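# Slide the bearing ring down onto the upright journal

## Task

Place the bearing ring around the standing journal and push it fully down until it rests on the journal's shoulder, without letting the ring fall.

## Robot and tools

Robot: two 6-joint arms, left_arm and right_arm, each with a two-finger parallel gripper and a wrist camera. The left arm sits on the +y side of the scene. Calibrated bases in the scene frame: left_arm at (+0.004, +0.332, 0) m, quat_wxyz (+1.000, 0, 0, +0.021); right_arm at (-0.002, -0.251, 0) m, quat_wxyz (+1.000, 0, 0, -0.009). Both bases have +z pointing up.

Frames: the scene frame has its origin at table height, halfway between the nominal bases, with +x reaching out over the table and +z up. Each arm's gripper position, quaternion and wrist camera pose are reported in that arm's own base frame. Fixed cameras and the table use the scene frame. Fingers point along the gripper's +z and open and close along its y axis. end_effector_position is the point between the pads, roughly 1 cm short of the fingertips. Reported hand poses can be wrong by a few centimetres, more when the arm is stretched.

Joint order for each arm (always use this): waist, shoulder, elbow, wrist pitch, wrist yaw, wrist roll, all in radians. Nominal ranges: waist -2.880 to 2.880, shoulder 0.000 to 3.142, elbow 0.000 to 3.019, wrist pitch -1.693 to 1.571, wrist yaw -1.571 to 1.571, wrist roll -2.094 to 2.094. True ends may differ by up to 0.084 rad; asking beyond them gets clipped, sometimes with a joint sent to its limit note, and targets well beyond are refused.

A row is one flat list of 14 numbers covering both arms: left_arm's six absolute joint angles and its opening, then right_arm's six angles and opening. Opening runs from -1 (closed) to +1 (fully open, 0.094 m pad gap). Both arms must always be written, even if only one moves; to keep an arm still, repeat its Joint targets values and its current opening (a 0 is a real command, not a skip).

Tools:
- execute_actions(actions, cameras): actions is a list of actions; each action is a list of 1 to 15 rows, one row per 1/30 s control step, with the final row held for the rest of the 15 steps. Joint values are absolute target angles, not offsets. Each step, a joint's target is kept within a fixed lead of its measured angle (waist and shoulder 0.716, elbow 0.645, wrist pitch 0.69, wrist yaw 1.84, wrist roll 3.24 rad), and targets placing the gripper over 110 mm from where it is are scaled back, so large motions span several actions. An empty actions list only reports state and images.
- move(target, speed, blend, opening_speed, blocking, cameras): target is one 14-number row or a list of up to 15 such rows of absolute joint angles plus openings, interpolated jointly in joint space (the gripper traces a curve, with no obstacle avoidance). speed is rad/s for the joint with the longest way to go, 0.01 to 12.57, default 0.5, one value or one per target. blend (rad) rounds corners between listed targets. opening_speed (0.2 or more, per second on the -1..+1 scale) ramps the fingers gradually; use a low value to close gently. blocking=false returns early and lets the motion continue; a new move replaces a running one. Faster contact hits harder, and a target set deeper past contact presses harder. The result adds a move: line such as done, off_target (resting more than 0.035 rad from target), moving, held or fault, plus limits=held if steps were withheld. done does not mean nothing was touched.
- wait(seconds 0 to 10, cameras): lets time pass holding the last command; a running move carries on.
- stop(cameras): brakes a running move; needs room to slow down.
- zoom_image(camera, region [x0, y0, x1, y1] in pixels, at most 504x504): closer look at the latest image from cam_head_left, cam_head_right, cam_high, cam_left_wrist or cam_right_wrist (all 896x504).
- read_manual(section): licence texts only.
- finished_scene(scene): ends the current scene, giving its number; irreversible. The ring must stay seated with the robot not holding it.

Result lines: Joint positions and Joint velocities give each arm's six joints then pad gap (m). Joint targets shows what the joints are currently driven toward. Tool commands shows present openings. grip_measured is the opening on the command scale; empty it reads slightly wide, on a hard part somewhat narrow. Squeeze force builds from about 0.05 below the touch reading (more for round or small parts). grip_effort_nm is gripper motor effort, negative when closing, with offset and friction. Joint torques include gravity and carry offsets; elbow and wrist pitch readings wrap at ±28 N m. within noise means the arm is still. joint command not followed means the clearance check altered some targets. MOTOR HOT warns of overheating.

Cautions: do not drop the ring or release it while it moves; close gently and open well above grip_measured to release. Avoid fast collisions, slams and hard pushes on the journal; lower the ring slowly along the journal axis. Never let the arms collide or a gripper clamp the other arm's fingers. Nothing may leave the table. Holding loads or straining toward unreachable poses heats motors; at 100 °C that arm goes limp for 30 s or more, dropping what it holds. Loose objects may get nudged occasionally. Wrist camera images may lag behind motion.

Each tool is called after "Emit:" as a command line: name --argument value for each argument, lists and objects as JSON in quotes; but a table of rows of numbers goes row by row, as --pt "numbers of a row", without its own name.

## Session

Emit:
execute_actions --actions '[]' --cameras '["cam_head_left", "cam_head_right", "cam_high"]'

Scene clock: 0.00 s.
left_arm: end_effector_position=(+0.3214, +0.1937, +0.1821) grip_measured=+1.000 grip_effort_nm=n/a end_effector_quat_wxyz=(+0.262, +0.091, +0.933, -0.229) | right_arm: end_effector_position=(+0.3738, +0.1793, +0.2963) grip_measured=+1.000 grip_effort_nm=n/a end_effector_quat_wxyz=(+0.746, -0.486, +0.455, +0.029)
Joint positions: left_arm=[0.846 1.374 1.029 -1.303 0.707 1.069 0.094] | right_arm=[0.191 1.025 0.401 0.768 -0.66 -0.69 0.094]
Joint velocities: within noise
Joint torques (N m): no reading
Motor temperatures (°C): left_arm=[26 26 29 23 23 22 26] | right_arm=[30 27 30 25 24 23 23]
Heat: left arm: hottest elbow 29 °C; right arm: hottest waist 30 °C.
Joint targets: left_arm=[0.846 1.370 1.054 -1.303 0.707 1.069] | right_arm=[0.191 1.025 0.422 0.772 -0.660 -0.690]
Tool commands: left_gripper/opening=+1.0 right_gripper/opening=+1.0
Images, in order (width x height): cam_head_left 896x504, cam_head_right 896x504, cam_high 896x504.

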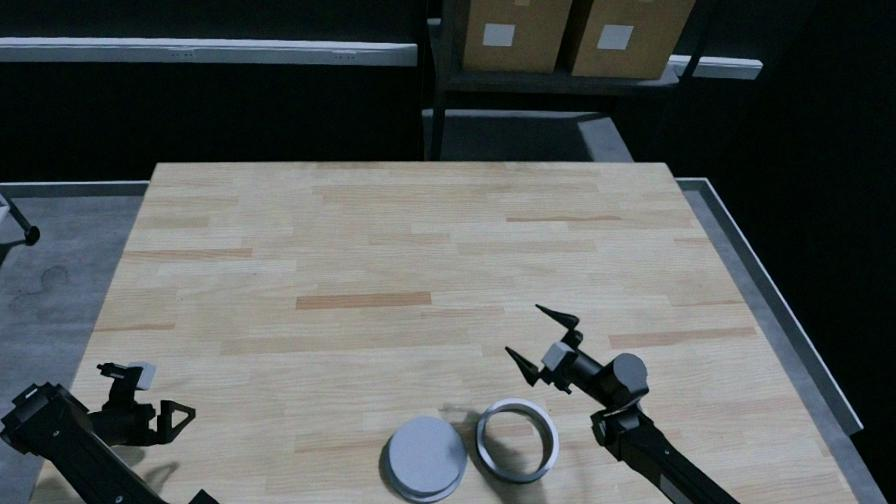

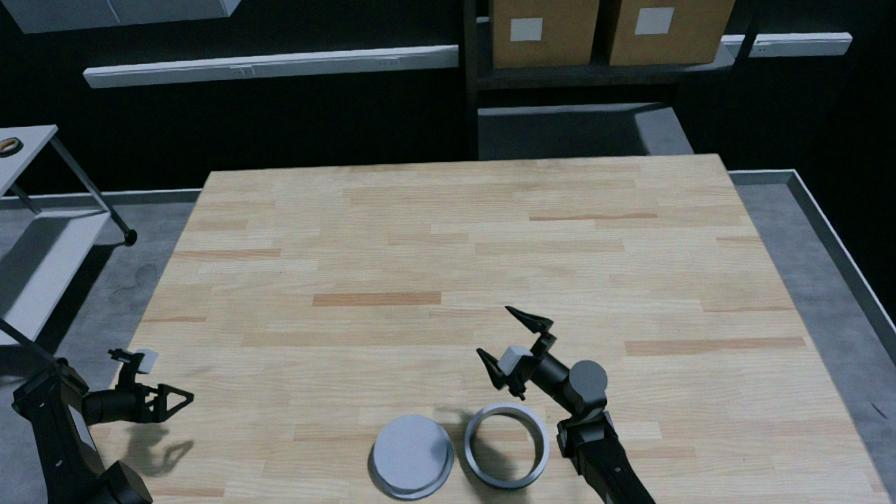

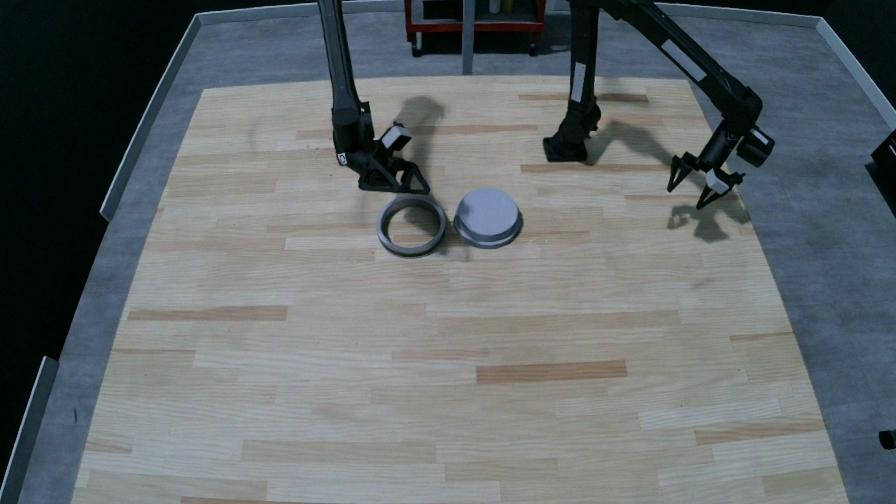

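Emit:
move --pt "-1.119 1.5405 1.135 -1.1235 0 -1.951 -0.3 0.3378 1.356 0.931 -1.1127 0 -0.5538 -0.3" --speed 0.9 --opening_speed 1.0 --cameras '["cam_left_wrist", "cam_right_wrist"]'

Scene clock: 13.43 s.
left_arm: end_effector_position=(+0.1814, -0.3769, +0.1022) grip_measured=-0.297 grip_effort_nm=-0.125 end_effector_quat_wxyz=(-0.001, -0.398, +0.917, +0.002) | right_arm: end_effector_position=(+0.3274, +0.1110, +0.0987) grip_measured=-0.298 grip_effort_nm=-0.120 end_effector_quat_wxyz=(+0.003, -0.431, +0.902, +0.002)
Joint positions: left_arm=[-1.12 1.53 1.087 -1.132 0.002 -1.939 0.033] | right_arm=[0.326 1.344 0.882 -1.104 -0.004 -0.566 0.033]
Joint velocities: within noise
Joint torques (N m): left_arm=[0.26 -9.29 12.81 0.57 -0.12 -0.1] | right_arm=[0.26 -7.12 12.16 -0.24 0.13 0.04]
Motor temperatures (°C): left_arm=[26 26 30 23 23 22 26] | right_arm=[30 27 32 25 24 23 22]
Heat: left arm: hottest elbow 30 °C; right arm: hottest elbow 32 °C.
Joint targets: left_arm=[-1.119 1.540 1.135 -1.123 0.000 -1.951] | right_arm=[0.338 1.356 0.931 -1.113 0.000 -0.554]
move: off_target (left_arm, right_arm); left_arm: the elbow is farthest, 0.048 rad from its target; right_arm: the elbow is farthest, 0.049 rad from its target
camera_calibration:
cam_left_wrist: T_world_to_cam=[[0.736445, -0.676456, -0.00752139, -0.385849], [-0.603164, -0.661608, 0.445498, -0.152214], [-0.306336, -0.323548, -0.895251, 0.115467], [0, 0, 0, 1]] pos_world=[0.227719, -0.324357, 0.168281]
cam_right_wrist: T_world_to_cam=[[0.788901, -0.614471, -0.00778672, -0.189716], [-0.548978, -0.710398, 0.440406, 0.252664], [-0.276148, -0.343162, -0.897765, 0.305041], [0, 0, 0, 1]] pos_world=[0.372611, 0.167595, 0.161103]
Images, in order (width x height): cam_left_wrist 896x504, cam_right_wrist 896x504.

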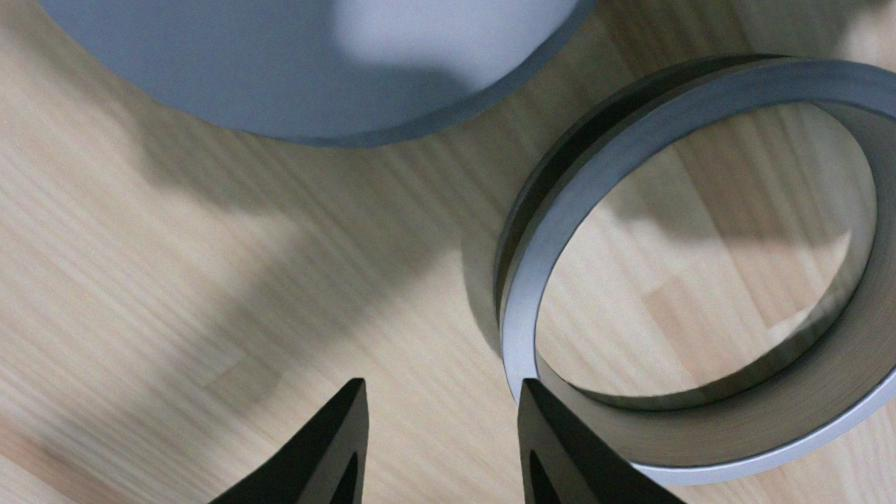

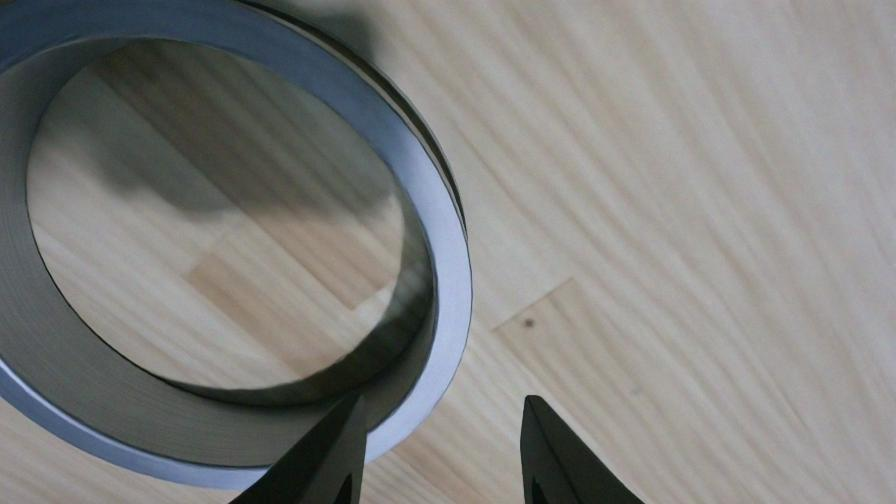

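Emit:
execute_actions --actions '[]' --cameras '["cam_head_left", "cam_left_wrist", "cam_right_wrist"]'

Scene clock: 15.40 s.
left_arm: end_effector_position=(+0.1814, -0.3769, +0.1022) grip_measured=-0.297 grip_effort_nm=-0.125 end_effector_quat_wxyz=(-0.001, -0.398, +0.917, +0.002) | right_arm: end_effector_position=(+0.3274, +0.1110, +0.0987) grip_measured=-0.298 grip_effort_nm=-0.125 end_effector_quat_wxyz=(+0.002, -0.431, +0.902, +0.001)
Joint positions: left_arm=[-1.12 1.53 1.087 -1.132 0.002 -1.939 0.033] | right_arm=[0.326 1.344 0.882 -1.104 -0.004 -0.565 0.033]
Joint velocities: within noise
Joint torques (N m): left_arm=[0.73 -9.52 12.78 0.61 -0.09 -0.1] | right_arm=[0.5 -7.06 12.1 -0.31 0.13 0.02]
Motor temperatures (°C): left_arm=[26 26 31 23 23 22 26] | right_arm=[30 27 32 25 24 23 22]
Heat: left arm: hottest elbow 31 °C; right arm: hottest elbow 32 °C.
Joint targets: left_arm=[-1.119 1.540 1.135 -1.124 0.000 -1.951] | right_arm=[0.338 1.356 0.931 -1.113 0.000 -0.554]
Tool commands: left_gripper/opening=-0.3 right_gripper/opening=-0.3
camera_calibration:
cam_left_wrist: T_world_to_cam=[[0.73698, -0.675872, -0.00751017, -0.385784], [-0.602657, -0.662095, 0.445461, -0.152482], [-0.306047, -0.32377, -0.89527, 0.115332], [0, 0, 0, 1]] pos_world=[0.227718, -0.324357, 0.168281]
cam_right_wrist: T_world_to_cam=[[0.788701, -0.614732, -0.00749527, -0.189707], [-0.549261, -0.710073, 0.440578, 0.25266], [-0.276159, -0.343367, -0.897683, 0.304942], [0, 0, 0, 1]] pos_world=[0.372611, 0.167495, 0.161003]
Images, in order (width x height): cam_head_left 896x504, cam_left_wrist 896x504, cam_right_wrist 896x504.

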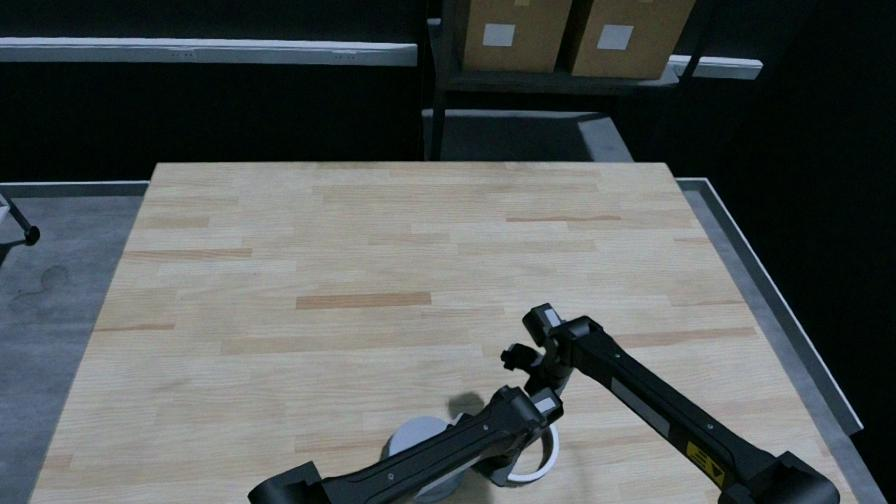

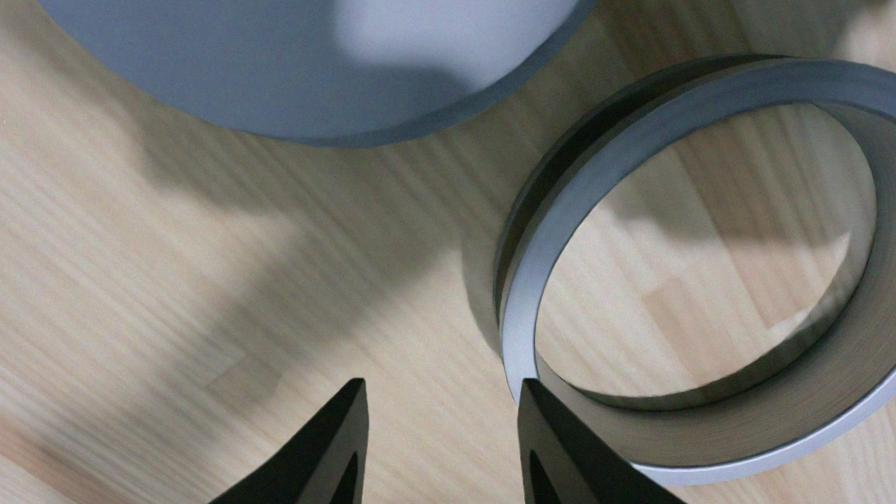

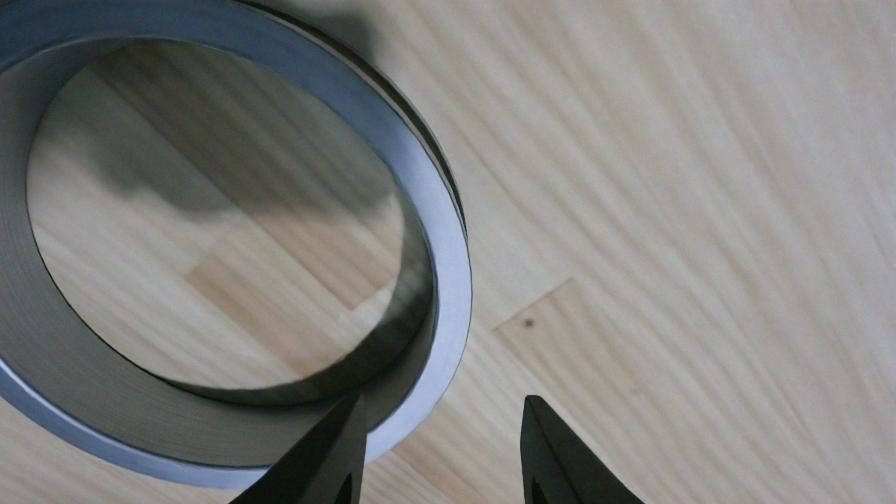

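Emit:
move --target '[-1.125, 1.6346, 1.1838, -1.074, 0, -1.967, -0.3, 0.308, 1.370, 0.830, -1.0436, 0, -0.586, -0.3]' --speed 0.15 --cameras '["cam_left_wrist", "cam_right_wrist"]'

Scene clock: 23.63 s.
left_arm: end_effector_position=(+0.1939, -0.4028, +0.0796) grip_measured=-0.297 grip_effort_nm=-0.129 end_effector_quat_wxyz=(-0.001, -0.405, +0.914, +0.001) | right_arm: end_effector_position=(+0.3215, +0.1064, +0.0785) grip_measured=-0.298 grip_effort_nm=-0.115 end_effector_quat_wxyz=(-0.003, -0.432, +0.902, +0.002)
Joint positions: left_arm=[-1.12 1.625 1.136 -1.083 0.002 -1.955 0.033] | right_arm=[0.319 1.361 0.838 -1.054 -0.004 -0.574 0.033]
Joint velocities: within noise
Joint torques (N m): left_arm=[0.09 -11.16 12.62 0.53 -0.12 -0.11] | right_arm=[-0.79 -7.3 6.94 0.39 0.11 -0.22]
Motor temperatures (°C): left_arm=[26 26 32 23 23 22 26] | right_arm=[30 27 34 25 24 23 22]
Heat: left arm: hottest elbow 32 °C; right arm: hottest elbow 34 °C.
Joint targets: left_arm=[-1.125 1.635 1.184 -1.074 0.000 -1.967] | right_arm=[0.308 1.370 0.830 -1.044 0.000 -0.586]
move: off_target (left_arm); left_arm: the elbow is farthest, 0.048 rad from its target
camera_calibration:
cam_left_wrist: T_world_to_cam=[[0.747476, -0.66427, -0.00501493, -0.410216], [-0.592757, -0.670375, 0.446359, -0.157337], [-0.299864, -0.33067, -0.89484, 0.0865038], [0, 0, 0, 1]] pos_world=[0.239304, -0.349365, 0.145578]
cam_right_wrist: T_world_to_cam=[[0.789291, -0.613875, -0.0133384, -0.187855], [-0.543971, -0.709158, 0.448543, 0.252682], [-0.284808, -0.346775, -0.893662, 0.286402], [0, 0, 0, 1]] pos_world=[0.367294, 0.163189, 0.140101]
Images, in order (width x height): cam_left_wrist 896x504, cam_right_wrist 896x504.

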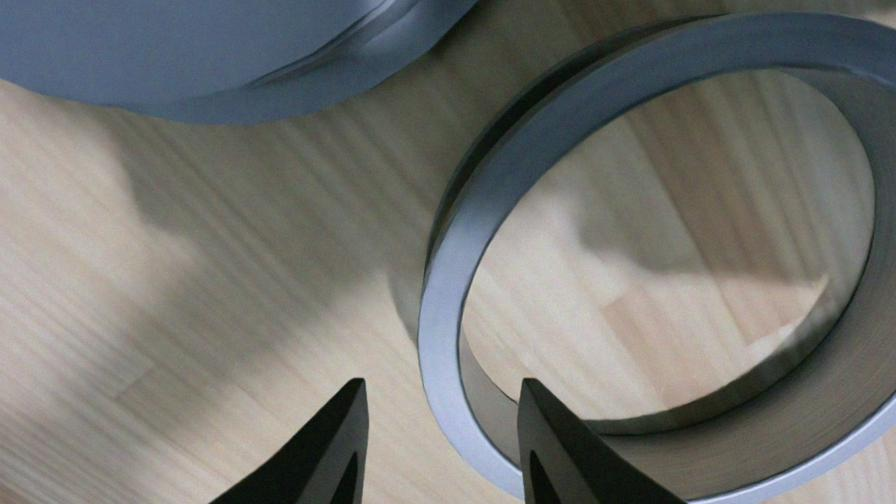

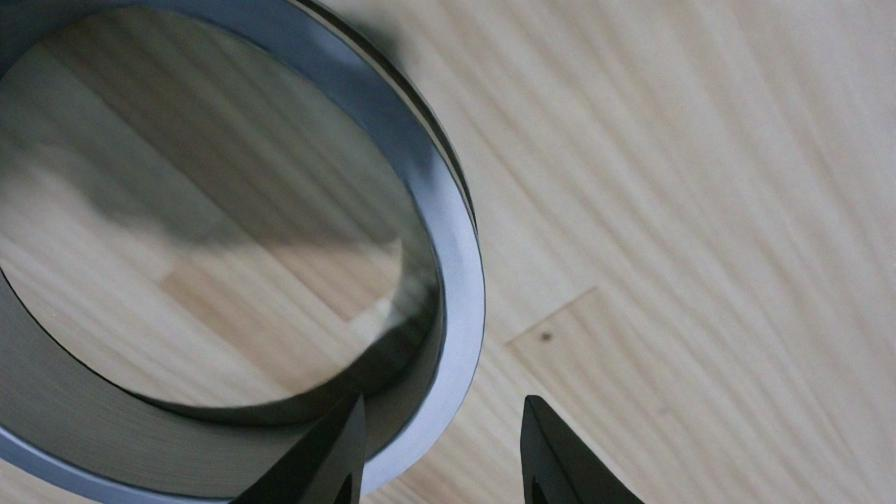

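Emit:
move --target '[-1.138, 1.666, 1.106, -1.0224, 0, -1.977, -0.97, 0.305, 1.4207, 0.806, -0.966, 0, -0.588, -0.97]' --speed 0.1 --opening_speed 0.8 --cameras '["cam_left_wrist", "cam_right_wrist"]'

Scene clock: 26.73 s.
left_arm: end_effector_position=(+0.1886, -0.4023, +0.0556) grip_measured=-0.967 grip_effort_nm=-0.125 end_effector_quat_wxyz=(-0.001, -0.405, +0.914, +0.006) | right_arm: end_effector_position=(+0.3271, +0.1073, +0.0553) grip_measured=-0.967 grip_effort_nm=-0.120 end_effector_quat_wxyz=(+0.000, -0.432, +0.902, +0.002)
Joint positions: left_arm=[-1.131 1.658 1.105 -1.031 0.002 -1.965 0.002] | right_arm=[0.316 1.41 0.815 -0.976 -0.004 -0.576 0.002]
Joint velocities: within noise
Joint torques (N m): left_arm=[-0.26 -10.81 8.03 0.55 -0.1 -0.11] | right_arm=[-1.14 -7.41 6.56 0.42 0.1 -0.2]
Motor temperatures (°C): left_arm=[26 26 32 23 23 22 25] | right_arm=[29 27 34 25 24 23 22]
Heat: left arm: hottest elbow 32 °C; right arm: hottest elbow 34 °C.
Joint targets: left_arm=[-1.138 1.666 1.106 -1.022 0.000 -1.977] | right_arm=[0.305 1.421 0.806 -0.966 0.000 -0.588]
move: done
camera_calibration:
cam_left_wrist: T_world_to_cam=[[0.747196, -0.664423, -0.0155265, -0.405406], [-0.59083, -0.67477, 0.442272, -0.151296], [-0.304333, -0.32129, -0.896746, 0.0683247], [0, 0, 0, 1]] pos_world=[0.234321, -0.3495, 0.12189]
cam_right_wrist: T_world_to_cam=[[0.78935, -0.61386, -0.0101285, -0.192178], [-0.546419, -0.709959, 0.44428, 0.267855], [-0.279916, -0.345158, -0.895831, 0.265955], [0, 0, 0, 1]] pos_world=[0.372502, 0.163992, 0.117302]
Images, in order (width x height): cam_left_wrist 896x504, cam_right_wrist 896x504.

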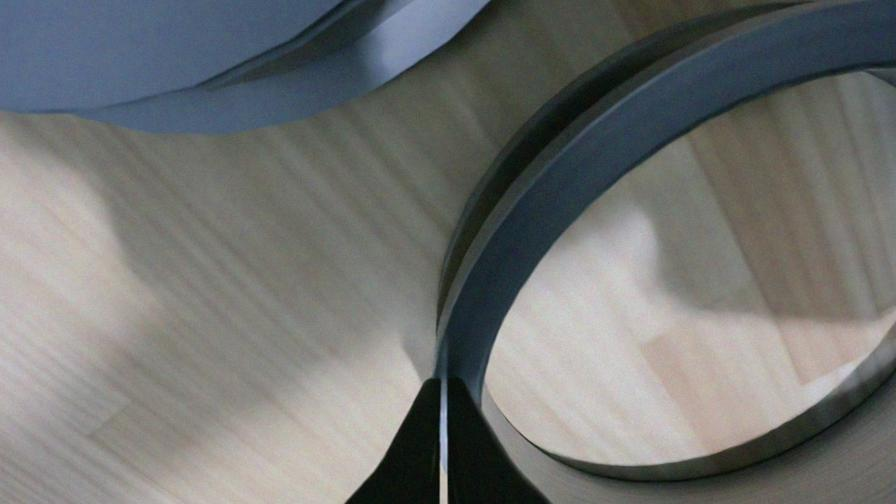

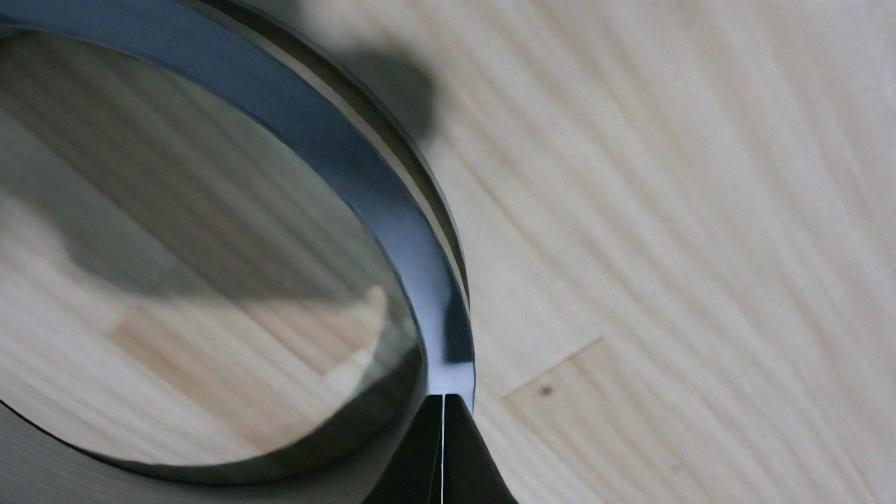

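Emit:
move --target '[-1.1416, 1.676, 1.108, -1.0014, 0, -1.977, -0.97, 0.302, 1.4315, 0.8002, -0.9495, 0, -0.588, -0.97]' --speed 0.05 --cameras '["cam_left_wrist", "cam_right_wrist"]'

Scene clock: 29.80 s.
left_arm: end_effector_position=(+0.1890, -0.4068, +0.0525) grip_measured=-0.968 grip_effort_nm=-0.129 end_effector_quat_wxyz=(-0.001, -0.404, +0.915, +0.000) | right_arm: end_effector_position=(+0.3279, +0.1064, +0.0500) grip_measured=-0.968 grip_effort_nm=-0.120 end_effector_quat_wxyz=(+0.000, -0.430, +0.903, +0.002)
Joint positions: left_arm=[-1.134 1.665 1.105 -1.011 0.002 -1.965 0.002] | right_arm=[0.313 1.42 0.808 -0.96 -0.004 -0.576 0.002]
Joint velocities: within noise
Joint torques (N m): left_arm=[0.21 -10.99 8.08 0.65 -0.09 -0.09] | right_arm=[-0.97 -7.53 6.53 0.54 0.13 -0.18]
Motor temperatures (°C): left_arm=[26 26 32 23 23 22 25] | right_arm=[29 27 34 25 24 23 22]
Heat: left arm: hottest elbow 32 °C; right arm: hottest elbow 34 °C.
Joint targets: left_arm=[-1.142 1.676 1.108 -1.001 0.000 -1.977] | right_arm=[0.302 1.432 0.800 -0.949 0.000 -0.588]
move: done
camera_calibration:
cam_left_wrist: T_world_to_cam=[[0.745195, -0.666834, -0.0039953, -0.410051], [-0.595277, -0.667905, 0.446708, -0.149302], [-0.300549, -0.330506, -0.894671, 0.0595986], [0, 0, 0, 1]] pos_world=[0.234605, -0.353458, 0.118377]
cam_right_wrist: T_world_to_cam=[[0.787494, -0.616238, -0.0101696, -0.192535], [-0.548558, -0.708336, 0.444234, 0.270463], [-0.280957, -0.344253, -0.895853, 0.261325], [0, 0, 0, 1]] pos_world=[0.373406, 0.162893, 0.112002]
Images, in order (width x height): cam_left_wrist 896x504, cam_right_wrist 896x504.

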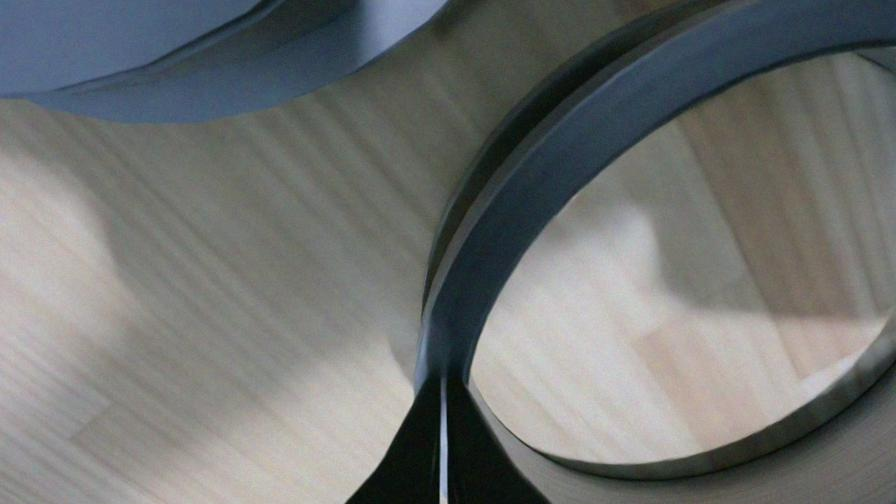

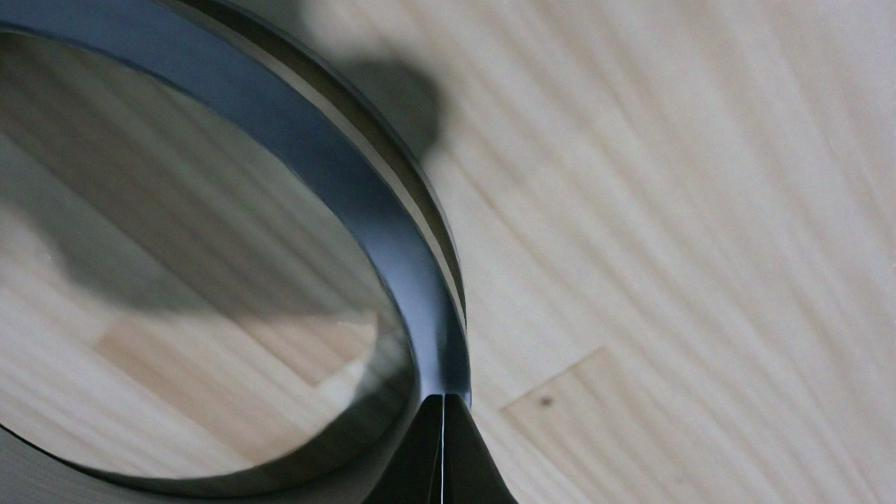

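Emit:
move --target '[-1.1416, 1.6781, 1.1062, -0.9974, 0, -1.977, -0.97, 0.302, 1.4367, 0.7960, -0.9401, 0, -0.588, -0.97]' --speed 0.03 --cameras '[]'

Emit:
move --target '[-1.1416, 1.6795, 1.1050, -0.9948, 0, -1.977, -0.97, 0.302, 1.4384, 0.7946, -0.9370, 0, -0.588, -0.97]' --speed 0.03 --cameras '[]'

Scene clock: 31.20 s.
left_arm: end_effector_position=(+0.1894, -0.4078, +0.0525) grip_measured=-0.968 grip_effort_nm=-0.110 end_effector_quat_wxyz=(-0.001, -0.404, +0.915, -0.002) | right_arm: end_effector_position=(+0.3297, +0.1070, +0.0487) grip_measured=-0.968 grip_effort_nm=-0.120 end_effector_quat_wxyz=(+0.003, -0.430, +0.903, +0.001)
Joint positions: left_arm=[-1.134 1.665 1.105 -1.007 0.002 -1.965 0.002] | right_arm=[0.313 1.424 0.808 -0.951 -0.004 -0.576 0.002]
Joint velocities: within noise
Joint torques (N m): left_arm=[-0.03 -10.81 7.95 0.61 -0.07 -0.12] | right_arm=[-0.85 -7.41 6.13 0.57 0.12 -0.21]
Motor temperatures (°C): left_arm=[26 26 32 23 23 22 25] | right_arm=[29 27 34 25 24 23 22]
Heat: left arm: hottest elbow 32 °C; right arm: hottest elbow 34 °C.
Joint targets: left_arm=[-1.142 1.678 1.106 -0.997 0.000 -1.977] | right_arm=[0.302 1.437 0.796 -0.940 0.000 -0.588]
move: done
No camera images: "cameras" was empty.

Scene clock: 31.90 s.
left_arm: end_effector_position=(+0.1896, -0.4082, +0.0523) grip_measured=-0.968 grip_effort_nm=-0.125 end_effector_quat_wxyz=(-0.001, -0.404, +0.915, -0.003) | right_arm: end_effector_position=(+0.3281, +0.1065, +0.0466) grip_measured=-0.968 grip_effort_nm=-0.120 end_effector_quat_wxyz=(+0.001, -0.430, +0.903, +0.002)
Joint positions: left_arm=[-1.134 1.665 1.105 -1.005 0.002 -1.965 0.002] | right_arm=[0.313 1.426 0.804 -0.947 -0.004 -0.576 0.002]
Joint velocities: within noise
Joint torques (N m): left_arm=[-0.5 -10.52 7.79 0.61 -0.12 -0.11] | right_arm=[-1.08 -7.59 6.42 0.53 0.1 -0.19]
Motor temperatures (°C): left_arm=[26 26 32 23 23 22 25] | right_arm=[29 27 34 25 24 23 22]
Heat: left arm: hottest elbow 32 °C; right arm: hottest elbow 34 °C.
Joint targets: left_arm=[-1.142 1.680 1.105 -0.995 0.000 -1.977] | right_arm=[0.302 1.438 0.795 -0.937 0.000 -0.588]
move: done
No camera images: "cameras" was empty.

Emit:
move --target '[-1.1416, 1.6809, 1.0990, -0.9940, 0, -1.977, -0.97, 0.302, 1.4401, 0.7932, -0.9339, 0, -0.588, -0.97]' --speed 0.03 --cameras '[]'

Emit:
move --target '[-1.1416, 1.6823, 1.0960, -0.9930, 0, -1.977, -0.97, 0.302, 1.4418, 0.7918, -0.9309, 0, -0.588, -0.97]' --speed 0.03 --cameras '[]'

Scene clock: 33.10 s.
left_arm: end_effector_position=(+0.1896, -0.4081, +0.0521) grip_measured=-0.968 grip_effort_nm=-0.120 end_effector_quat_wxyz=(-0.001, -0.404, +0.915, -0.003) | right_arm: end_effector_position=(+0.3282, +0.1065, +0.0457) grip_measured=-0.968 grip_effort_nm=-0.120 end_effector_quat_wxyz=(+0.001, -0.430, +0.903, +0.002)
Joint positions: left_arm=[-1.134 1.665 1.104 -1.004 0.002 -1.965 0.002] | right_arm=[0.313 1.427 0.802 -0.944 -0.004 -0.576 0.002]
Joint velocities: within noise
Joint torques (N m): left_arm=[0.09 -11.05 7.39 0.8 -0.08 -0.09] | right_arm=[-0.67 -7.53 6.48 0.49 0.12 -0.2]
Motor temperatures (°C): left_arm=[26 26 32 23 23 22 25] | right_arm=[29 27 34 25 24 23 22]
Heat: left arm: hottest elbow 32 °C; right arm: hottest elbow 34 °C.
Joint targets: left_arm=[-1.142 1.681 1.099 -0.994 0.000 -1.977] | right_arm=[0.302 1.440 0.793 -0.934 0.000 -0.588]
move: done
No camera images: "cameras" was empty.

Scene clock: 33.80 s.
left_arm: end_effector_position=(+0.1896, -0.4080, +0.0519) grip_measured=-0.968 grip_effort_nm=-0.120 end_effector_quat_wxyz=(-0.001, -0.404, +0.915, -0.003) | right_arm: end_effector_position=(+0.3281, +0.1065, +0.0447) grip_measured=-0.968 grip_effort_nm=-0.120 end_effector_quat_wxyz=(+0.001, -0.430, +0.903, +0.002)
Joint positions: left_arm=[-1.134 1.665 1.104 -1.004 0.002 -1.965 0.002] | right_arm=[0.313 1.429 0.801 -0.941 -0.004 -0.576 0.002]
Joint velocities: within noise
Joint torques (N m): left_arm=[-0.32 -10.11 7.15 0.69 -0.09 -0.11] | right_arm=[-0.91 -7.53 6.38 0.38 0.12 -0.2]
Motor temperatures (°C): left_arm=[26 26 32 23 23 22 25] | right_arm=[29 27 34 25 24 23 22]
Heat: left arm: hottest elbow 32 °C; right arm: hottest elbow 34 °C.
Joint targets: left_arm=[-1.142 1.682 1.096 -0.993 0.000 -1.977] | right_arm=[0.302 1.442 0.792 -0.931 0.000 -0.588]
move: done
No camera images: "cameras" was empty.

Emit:
move --target '[-1.1416, 1.6830, 1.0920, -0.9920, 0, -1.977, -0.97, 0.302, 1.4436, 0.7904, -0.9277, 0, -0.588, -0.97]' --speed 0.03 --cameras '[]'

Emit:
move --target '[-1.1416, 1.6835, 1.0890, -0.9910, 0, -1.977, -0.97, 0.302, 1.4453, 0.7890, -0.9246, 0, -0.588, -0.97]' --speed 0.03 --cameras '["cam_left_wrist", "cam_right_wrist"]'

Scene clock: 35.33 s.
left_arm: end_effector_position=(+0.1895, -0.4080, +0.0517) grip_measured=-0.968 grip_effort_nm=-0.125 end_effector_quat_wxyz=(-0.001, -0.404, +0.915, -0.003) | right_arm: end_effector_position=(+0.3280, +0.1064, +0.0436) grip_measured=-0.968 grip_effort_nm=-0.120 end_effector_quat_wxyz=(+0.001, -0.430, +0.903, +0.002)
Joint positions: left_arm=[-1.134 1.665 1.103 -1.002 0.002 -1.965 0.002] | right_arm=[0.313 1.431 0.799 -0.938 -0.004 -0.576 0.002]
Joint velocities: within noise
Joint torques (N m): left_arm=[-0.09 -10.58 6.83 0.75 -0.09 -0.11] | right_arm=[-1.26 -7.18 6.42 0.4 0.11 -0.21]
Motor temperatures (°C): left_arm=[26 26 32 23 23 22 25] | right_arm=[29 27 34 25 24 23 22]
Heat: left arm: hottest elbow 32 °C; right arm: hottest elbow 34 °C.
Joint targets: left_arm=[-1.142 1.683 1.092 -0.992 0.000 -1.977] | right_arm=[0.302 1.444 0.790 -0.928 0.000 -0.588]
move: done
No camera images: "cameras" was empty.

Scene clock: 36.03 s.
left_arm: end_effector_position=(+0.1895, -0.4080, +0.0517) grip_measured=-0.968 grip_effort_nm=-0.115 end_effector_quat_wxyz=(-0.001, -0.404, +0.915, -0.003) | right_arm: end_effector_position=(+0.3283, +0.1066, +0.0434) grip_measured=-0.968 grip_effort_nm=-0.120 end_effector_quat_wxyz=(+0.002, -0.430, +0.903, +0.002)
Joint positions: left_arm=[-1.134 1.665 1.103 -1.002 0.002 -1.965 0.002] | right_arm=[0.313 1.431 0.799 -0.936 -0.004 -0.576 0.002]
Joint velocities: within noise
Joint torques (N m): left_arm=[-0.03 -10.34 6.71 0.77 -0.08 -0.11] | right_arm=[-1.14 -7.3 6.31 0.62 0.15 -0.19]
Motor temperatures (°C): left_arm=[26 26 32 23 23 22 25] | right_arm=[29 27 34 25 24 23 22]
Heat: left arm: hottest elbow 32 °C; right arm: hottest elbow 34 °C.
Joint targets: left_arm=[-1.142 1.684 1.089 -0.991 0.000 -1.977] | right_arm=[0.302 1.445 0.789 -0.925 0.000 -0.588]
move: done
camera_calibration:
cam_left_wrist: T_world_to_cam=[[0.745186, -0.666854, 0.00194106, -0.411494], [-0.596496, -0.665257, 0.449028, -0.148293], [-0.298145, -0.335767, -0.893516, 0.0560532], [0, 0, 0, 1]] pos_world=[0.234895, -0.354238, 0.117471]
cam_right_wrist: T_world_to_cam=[[0.787503, -0.616253, -0.00843206, -0.192962], [-0.549862, -0.708711, 0.442018, 0.274327], [-0.278371, -0.343454, -0.896966, 0.254733], [0, 0, 0, 1]] pos_world=[0.373711, 0.162994, 0.105602]
Images, in order (width x height): cam_left_wrist 896x504, cam_right_wrist 896x504.

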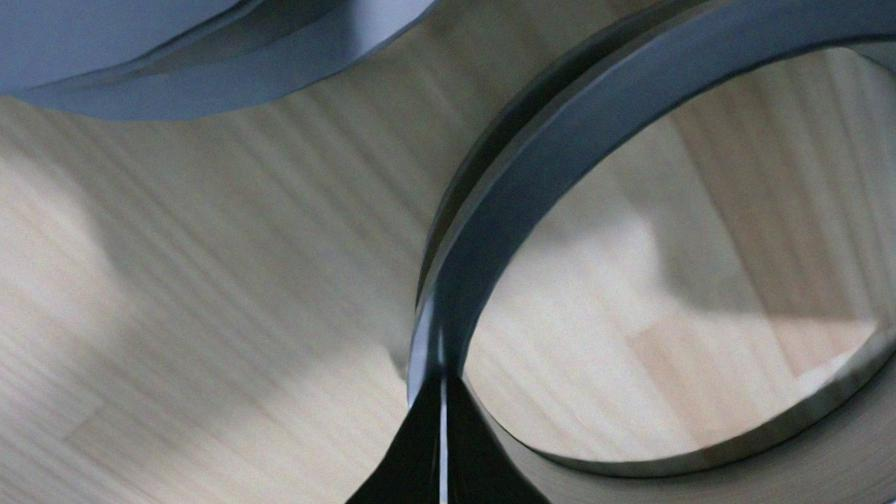

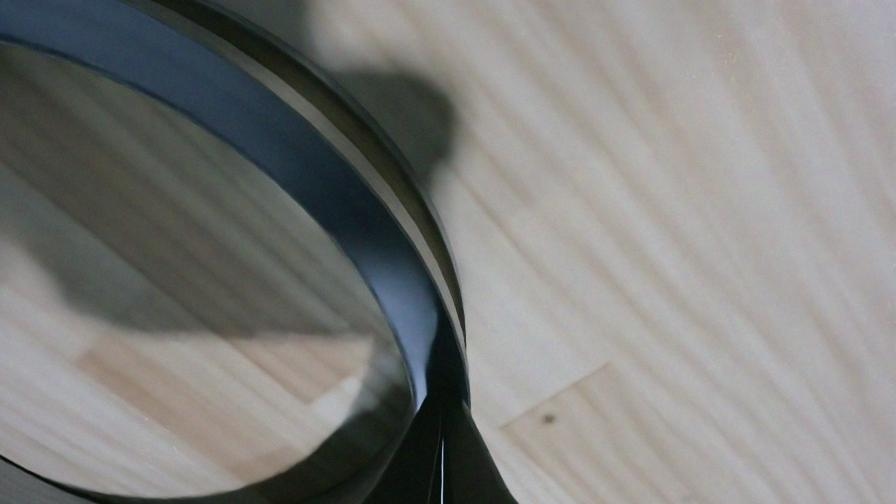

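Emit:
move --target '[-1.1416, 1.6845, 1.0850, -0.9910, 0, -1.977, -0.97, 0.302, 1.4470, 0.7870, -0.9230, 0, -0.588, -0.97]' --speed 0.03 --cameras '[]'

Emit:
move --target '[-1.1416, 1.6855, 1.0810, -0.9910, 0, -1.977, -0.97, 0.302, 1.4485, 0.7845, -0.9220, 0, -0.588, -0.97]' --speed 0.03 --cameras '[]'

Scene clock: 37.27 s.
left_arm: end_effector_position=(+0.1894, -0.4076, +0.0512) grip_measured=-0.968 grip_effort_nm=-0.120 end_effector_quat_wxyz=(-0.001, -0.404, +0.915, -0.003) | right_arm: end_effector_position=(+0.3284, +0.1066, +0.0432) grip_measured=-0.968 grip_effort_nm=-0.125 end_effector_quat_wxyz=(+0.002, -0.430, +0.903, +0.002)
Joint positions: left_arm=[-1.134 1.665 1.102 -1.001 0.002 -1.965 0.002] | right_arm=[0.313 1.432 0.799 -0.935 -0.004 -0.576 0.002]
Joint velocities: within noise
Joint torques (N m): left_arm=[0.03 -9.88 6.35 0.72 -0.09 -0.09] | right_arm=[-1.44 -7.59 6.09 0.43 0.14 -0.19]
Motor temperatures (°C): left_arm=[26 26 32 23 23 22 25] | right_arm=[29 28 34 25 24 23 22]
Heat: left arm: hottest elbow 32 °C; right arm: hottest elbow 34 °C.
Joint targets: left_arm=[-1.142 1.685 1.085 -0.991 0.000 -1.977] | right_arm=[0.302 1.447 0.787 -0.923 0.000 -0.588]
move: done
No camera images: "cameras" was empty.

Scene clock: 37.97 s.
left_arm: end_effector_position=(+0.1893, -0.4074, +0.0510) grip_measured=-0.968 grip_effort_nm=-0.120 end_effector_quat_wxyz=(-0.001, -0.404, +0.915, -0.003) | right_arm: end_effector_position=(+0.3282, +0.1065, +0.0430) grip_measured=-0.968 grip_effort_nm=-0.120 end_effector_quat_wxyz=(+0.002, -0.430, +0.903, +0.002)
Joint positions: left_arm=[-1.134 1.665 1.101 -1.001 0.002 -1.965 0.002] | right_arm=[0.313 1.432 0.798 -0.935 -0.004 -0.576 0.002]
Joint velocities: within noise
Joint torques (N m): left_arm=[0.03 -9.76 6.09 0.61 -0.1 -0.11] | right_arm=[-0.85 -7.41 6.02 0.64 0.1 -0.21]
Motor temperatures (°C): left_arm=[26 26 32 23 23 22 25] | right_arm=[29 28 34 25 24 23 22]
Heat: left arm: hottest elbow 32 °C; right arm: hottest elbow 34 °C.
Joint targets: left_arm=[-1.142 1.686 1.081 -0.991 0.000 -1.977] | right_arm=[0.302 1.448 0.785 -0.922 0.000 -0.588]
move: done
No camera images: "cameras" was empty.

Emit:
move --target '[-1.1416, 1.6855, 1.0810, -0.9910, 0, -1.977, -0.97, 0.302, 1.4495, 0.7785, -0.9200, 0, -0.588, -0.97]' --speed 0.03 --cameras '[]'

Scene clock: 39.67 s.
left_arm: end_effector_position=(+0.1893, -0.4074, +0.0510) grip_measured=-0.968 grip_effort_nm=-0.125 end_effector_quat_wxyz=(-0.001, -0.404, +0.915, -0.003) | right_arm: end_effector_position=(+0.3279, +0.1064, +0.0427) grip_measured=-0.968 grip_effort_nm=-0.120 end_effector_quat_wxyz=(+0.001, -0.430, +0.903, +0.002)
Joint positions: left_arm=[-1.134 1.665 1.101 -1.001 0.002 -1.965 0.002] | right_arm=[0.313 1.432 0.797 -0.934 -0.004 -0.576 0.002]
Joint velocities: within noise
Joint torques (N m): left_arm=[-0.09 -9.99 5.97 0.61 -0.1 -0.09] | right_arm=[-1.03 -7 5.53 0.61 0.12 -0.2]
Motor temperatures (°C): left_arm=[26 26 32 23 23 22 25] | right_arm=[29 28 34 25 24 23 22]
Heat: left arm: hottest elbow 32 °C; right arm: hottest elbow 34 °C.
Joint targets: left_arm=[-1.142 1.686 1.081 -0.991 0.000 -1.977] | right_arm=[0.302 1.449 0.779 -0.920 0.000 -0.588]
move: done
No camera images: "cameras" was empty.

Emit:
move --pt "-1.1416 1.6445 1.1563 -1.0258 0 -1.977 -0.97 0.302 1.4096 0.8533 -0.9618 0 -0.588 -0.97" --pt "-1.1416 1.6445 1.1563 -1.0258 0 -1.977 -0.5 0.302 1.4096 0.8533 -0.9618 0 -0.588 -0.5" --speed 0.06 --opening_speed 1.0 --cameras '["cam_left_wrist", "cam_right_wrist"]'

Scene clock: 43.23 s.
left_arm: end_effector_position=(+0.1895, -0.4078, +0.0549) grip_measured=-0.503 grip_effort_nm=0.134 end_effector_quat_wxyz=(-0.001, -0.404, +0.915, +0.000) | right_arm: end_effector_position=(+0.3297, +0.1070, +0.0504) grip_measured=-0.503 grip_effort_nm=0.081 end_effector_quat_wxyz=(+0.004, -0.430, +0.903, +0.001)
Joint positions: left_arm=[-1.134 1.664 1.111 -1.019 0.002 -1.965 0.023] | right_arm=[0.313 1.419 0.809 -0.953 -0.004 -0.576 0.023]
Joint velocities: within noise
Joint torques (N m): left_arm=[0.03 -13.22 11.92 -0.12 -0.07 -0.11] | right_arm=[-0.85 -8.7 10.99 -0.35 0.1 -0.2]
Motor temperatures (°C): left_arm=[26 26 32 23 23 22 25] | right_arm=[29 28 34 25 24 23 22]
Heat: left arm: hottest elbow 32 °C; right arm: hottest elbow 34 °C.
Joint targets: left_arm=[-1.142 1.645 1.156 -1.026 0.000 -1.977] | right_arm=[0.302 1.410 0.853 -0.962 0.000 -0.588]
move: off_target (left_arm, right_arm); target 2's new numbers were sent with left_arm's elbow 0.045 rad from that target; left_arm: the elbow is farthest, 0.045 rad from its target; right_arm: the elbow is farthest, 0.044 rad from its target
camera_calibration:
cam_left_wrist: T_world_to_cam=[[0.745177, -0.666853, -0.00437176, -0.410964], [-0.595206, -0.668043, 0.446598, -0.150901], [-0.300735, -0.330192, -0.894724, 0.061787], [0, 0, 0, 1]] pos_world=[0.235005, -0.354459, 0.120878]
cam_right_wrist: T_world_to_cam=[[0.78755, -0.616222, -0.00593205, -0.193829], [-0.551734, -0.709355, 0.43864, 0.273182], [-0.274507, -0.342178, -0.898643, 0.26026], [0, 0, 0, 1]] pos_world=[0.374817, 0.163397, 0.112903]
Images, in order (width x height): cam_left_wrist 896x504, cam_right_wrist 896x504.

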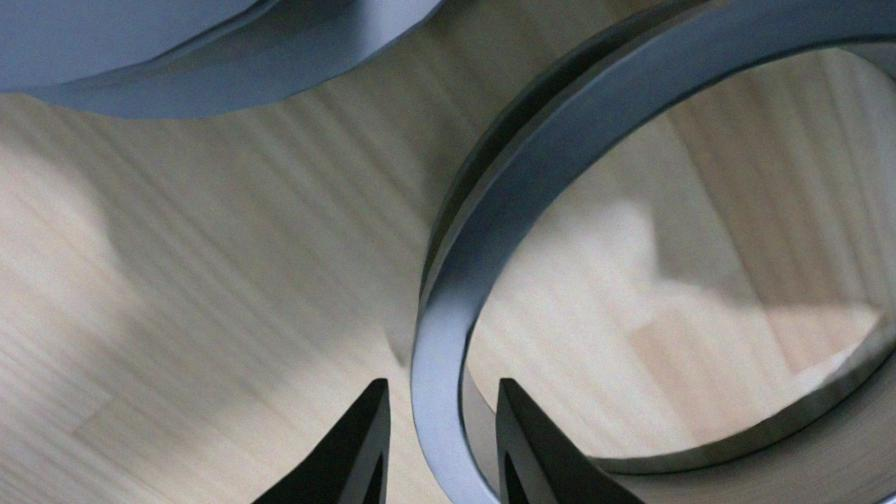

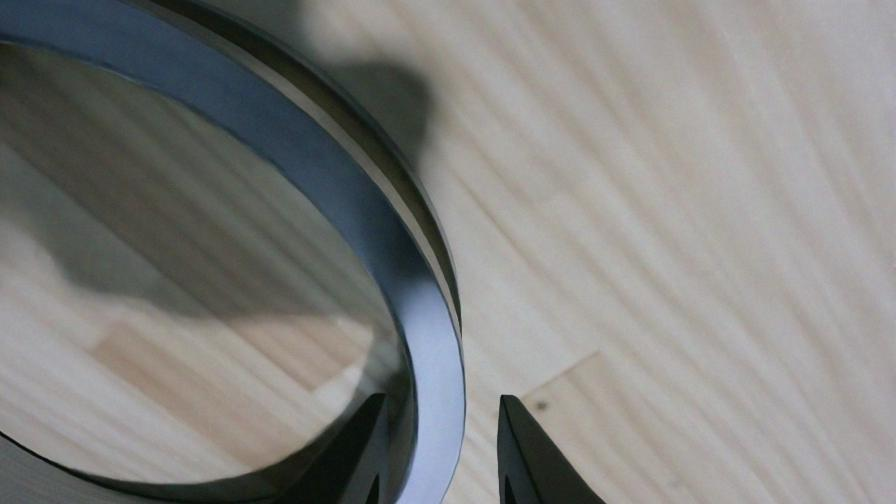

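Emit:
move --target '[-1.1416, 1.6814, 1.0947, -0.9963, 0, -1.977, -0.5, 0.302, 1.4455, 0.7858, -0.9223, 0, -0.588, -0.5]' --speed 0.05 --cameras '[]'

Scene clock: 46.03 s.
left_arm: end_effector_position=(+0.1874, -0.4035, +0.0464) grip_measured=-0.502 grip_effort_nm=0.139 end_effector_quat_wxyz=(-0.001, -0.404, +0.915, +0.005) | right_arm: end_effector_position=(+0.3265, +0.1060, +0.0409) grip_measured=-0.502 grip_effort_nm=0.085 end_effector_quat_wxyz=(-0.001, -0.430, +0.903, +0.002)
Joint positions: left_arm=[-1.134 1.671 1.095 -1.005 0.002 -1.965 0.023] | right_arm=[0.313 1.434 0.794 -0.933 -0.004 -0.576 0.023]
Joint velocities: within noise
Joint torques (N m): left_arm=[-0.32 -11.05 7.69 0.59 -0.12 -0.09] | right_arm=[-1.2 -7.94 6.41 0.59 0.13 -0.22]
Motor temperatures (°C): left_arm=[26 26 32 23 23 22 25] | right_arm=[29 28 34 24 24 23 22]
Heat: left arm: hottest elbow 32 °C; right arm: hottest elbow 34 °C.
Joint targets: left_arm=[-1.142 1.681 1.095 -0.996 0.000 -1.977] | right_arm=[0.302 1.446 0.786 -0.922 0.000 -0.588]
move: done
No camera images: "cameras" was empty.

Emit:
move --target '[-1.1416, 1.6814, 1.1500, -0.9963, 0, -1.977, -0.5, 0.302, 1.4455, 0.7858, -0.9223, 0, -0.588, -0.5]' --speed 0.05 --cameras '[]'

Scene clock: 48.03 s.
left_arm: end_effector_position=(+0.1897, -0.4083, +0.0501) grip_measured=-0.502 grip_effort_nm=0.129 end_effector_quat_wxyz=(-0.001, -0.404, +0.915, +0.000) | right_arm: end_effector_position=(+0.3266, +0.1060, +0.0409) grip_measured=-0.502 grip_effort_nm=0.090 end_effector_quat_wxyz=(-0.001, -0.430, +0.903, +0.002)
Joint positions: left_arm=[-1.134 1.671 1.106 -1.005 0.002 -1.965 0.023] | right_arm=[0.313 1.434 0.794 -0.932 -0.004 -0.576 0.023]
Joint velocities: within noise
Joint torques (N m): left_arm=[-0.03 -11.63 11.95 0.5 -0.1 -0.09] | right_arm=[-0.97 -7.82 6.37 0.36 0.11 -0.2]
Motor temperatures (°C): left_arm=[26 26 32 23 23 22 25] | right_arm=[29 28 34 24 24 23 22]
Heat: left arm: hottest elbow 32 °C; right arm: hottest elbow 34 °C.
Joint targets: left_arm=[-1.142 1.681 1.150 -0.996 0.000 -1.977] | right_arm=[0.302 1.446 0.786 -0.922 0.000 -0.588]
move: off_target (left_arm); left_arm: the elbow is farthest, 0.044 rad from its target
No camera images: "cameras" was empty.

Emit:
move --target '[-1.1416, 1.6866, 1.1500, -1.0295, 0, -1.977, -0.5, 0.302, 1.4455, 0.7858, -0.9223, 0, -0.588, -0.5]' --speed 0.05 --cameras '["cam_left_wrist", "cam_right_wrist"]'

Scene clock: 50.00 s.
left_arm: end_effector_position=(+0.1877, -0.4041, +0.0485) grip_measured=-0.502 grip_effort_nm=0.139 end_effector_quat_wxyz=(-0.001, -0.404, +0.915, +0.010) | right_arm: end_effector_position=(+0.3266, +0.1060, +0.0409) grip_measured=-0.502 grip_effort_nm=0.085 end_effector_quat_wxyz=(-0.001, -0.430, +0.903, +0.002)
Joint positions: left_arm=[-1.134 1.675 1.106 -1.022 0.002 -1.966 0.023] | right_arm=[0.313 1.434 0.794 -0.932 -0.004 -0.576 0.023]
Joint velocities: within noise
Joint torques (N m): left_arm=[-0.5 -11.28 11.89 -0.12 -0.12 -0.1] | right_arm=[-1.03 -7.82 6.37 0.36 0.12 -0.22]
Motor temperatures (°C): left_arm=[26 26 32 23 23 22 25] | right_arm=[29 28 34 24 24 23 22]
Heat: left arm: hottest elbow 32 °C; right arm: hottest elbow 34 °C.
Joint targets: left_arm=[-1.142 1.687 1.150 -1.030 0.000 -1.977] | right_arm=[0.302 1.446 0.786 -0.922 0.000 -0.588]
move: off_target (left_arm); left_arm: the elbow is farthest, 0.044 rad from its target
camera_calibration:
cam_left_wrist: T_world_to_cam=[[0.745354, -0.666288, -0.0225547, -0.406175], [-0.591202, -0.676236, 0.439528, -0.150283], [-0.308104, -0.314269, -0.897946, 0.0647082], [0, 0, 0, 1]] pos_world=[0.233833, -0.35192, 0.114997]
cam_right_wrist: T_world_to_cam=[[0.787465, -0.61626, -0.0110222, -0.191844], [-0.547929, -0.708116, 0.445359, 0.273346], [-0.282262, -0.344666, -0.895284, 0.253164], [0, 0, 0, 1]] pos_world=[0.372304, 0.162592, 0.102802]
Images, in order (width x height): cam_left_wrist 896x504, cam_right_wrist 896x504.

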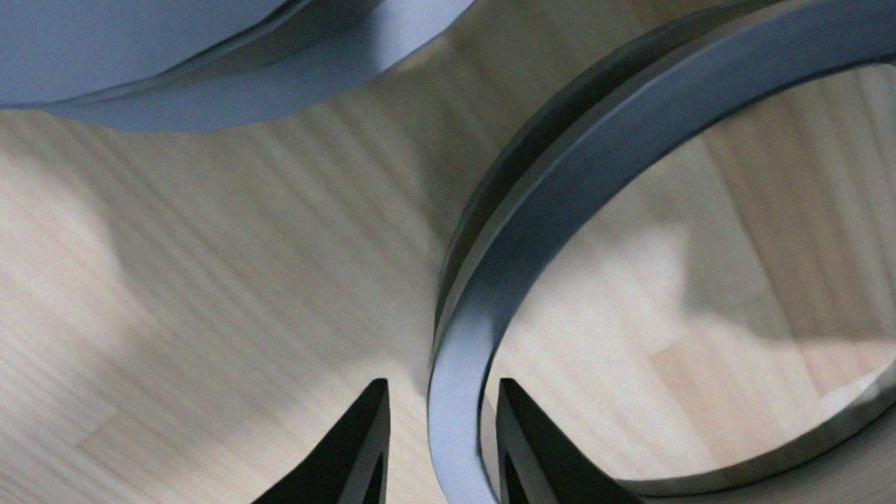

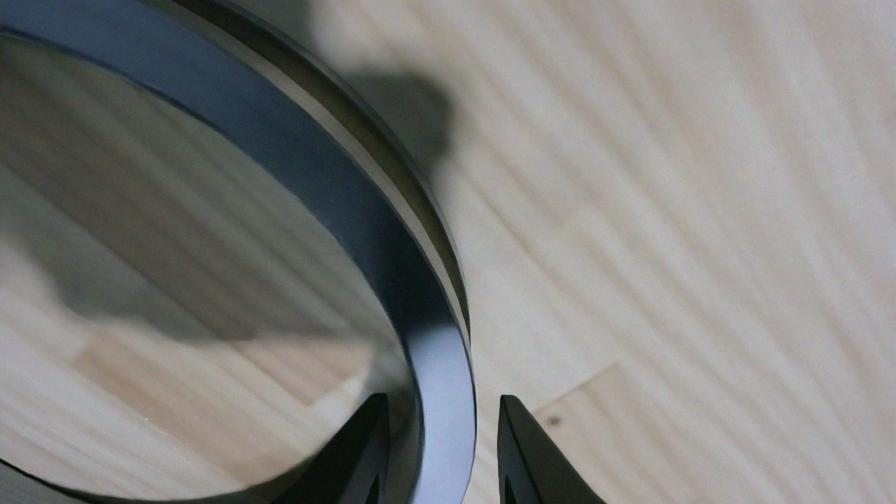

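Emit:
move --target '[-1.1416, 1.6866, 1.1550, -1.0065, 0, -1.977, -0.5, 0.300, 1.4455, 0.7858, -0.9200, 0, -0.588, -0.5]' --speed 0.05 --cameras '[]'

Scene clock: 51.67 s.
left_arm: end_effector_position=(+0.1893, -0.4075, +0.0498) grip_measured=-0.502 grip_effort_nm=0.139 end_effector_quat_wxyz=(-0.001, -0.404, +0.915, +0.004) | right_arm: end_effector_position=(+0.3274, +0.1056, +0.0409) grip_measured=-0.502 grip_effort_nm=0.090 end_effector_quat_wxyz=(+0.000, -0.429, +0.903, +0.002)
Joint positions: left_arm=[-1.134 1.675 1.111 -1.015 0.002 -1.966 0.023] | right_arm=[0.311 1.434 0.794 -0.93 -0.004 -0.576 0.023]
Joint velocities: within noise
Joint torques (N m): left_arm=[0.03 -10.99 11.81 0.55 -0.09 -0.11] | right_arm=[-0.85 -7.77 6.43 0.46 0.11 -0.2]
Motor temperatures (°C): left_arm=[26 26 32 23 23 22 25] | right_arm=[29 28 34 24 24 23 22]
Heat: left arm: hottest elbow 32 °C; right arm: hottest elbow 34 °C.
Joint targets: left_arm=[-1.142 1.687 1.155 -1.006 0.000 -1.977] | right_arm=[0.300 1.446 0.786 -0.920 0.000 -0.588]
move: off_target (left_arm); left_arm: the elbow is farthest, 0.044 rad from its target
No camera images: "cameras" was empty.


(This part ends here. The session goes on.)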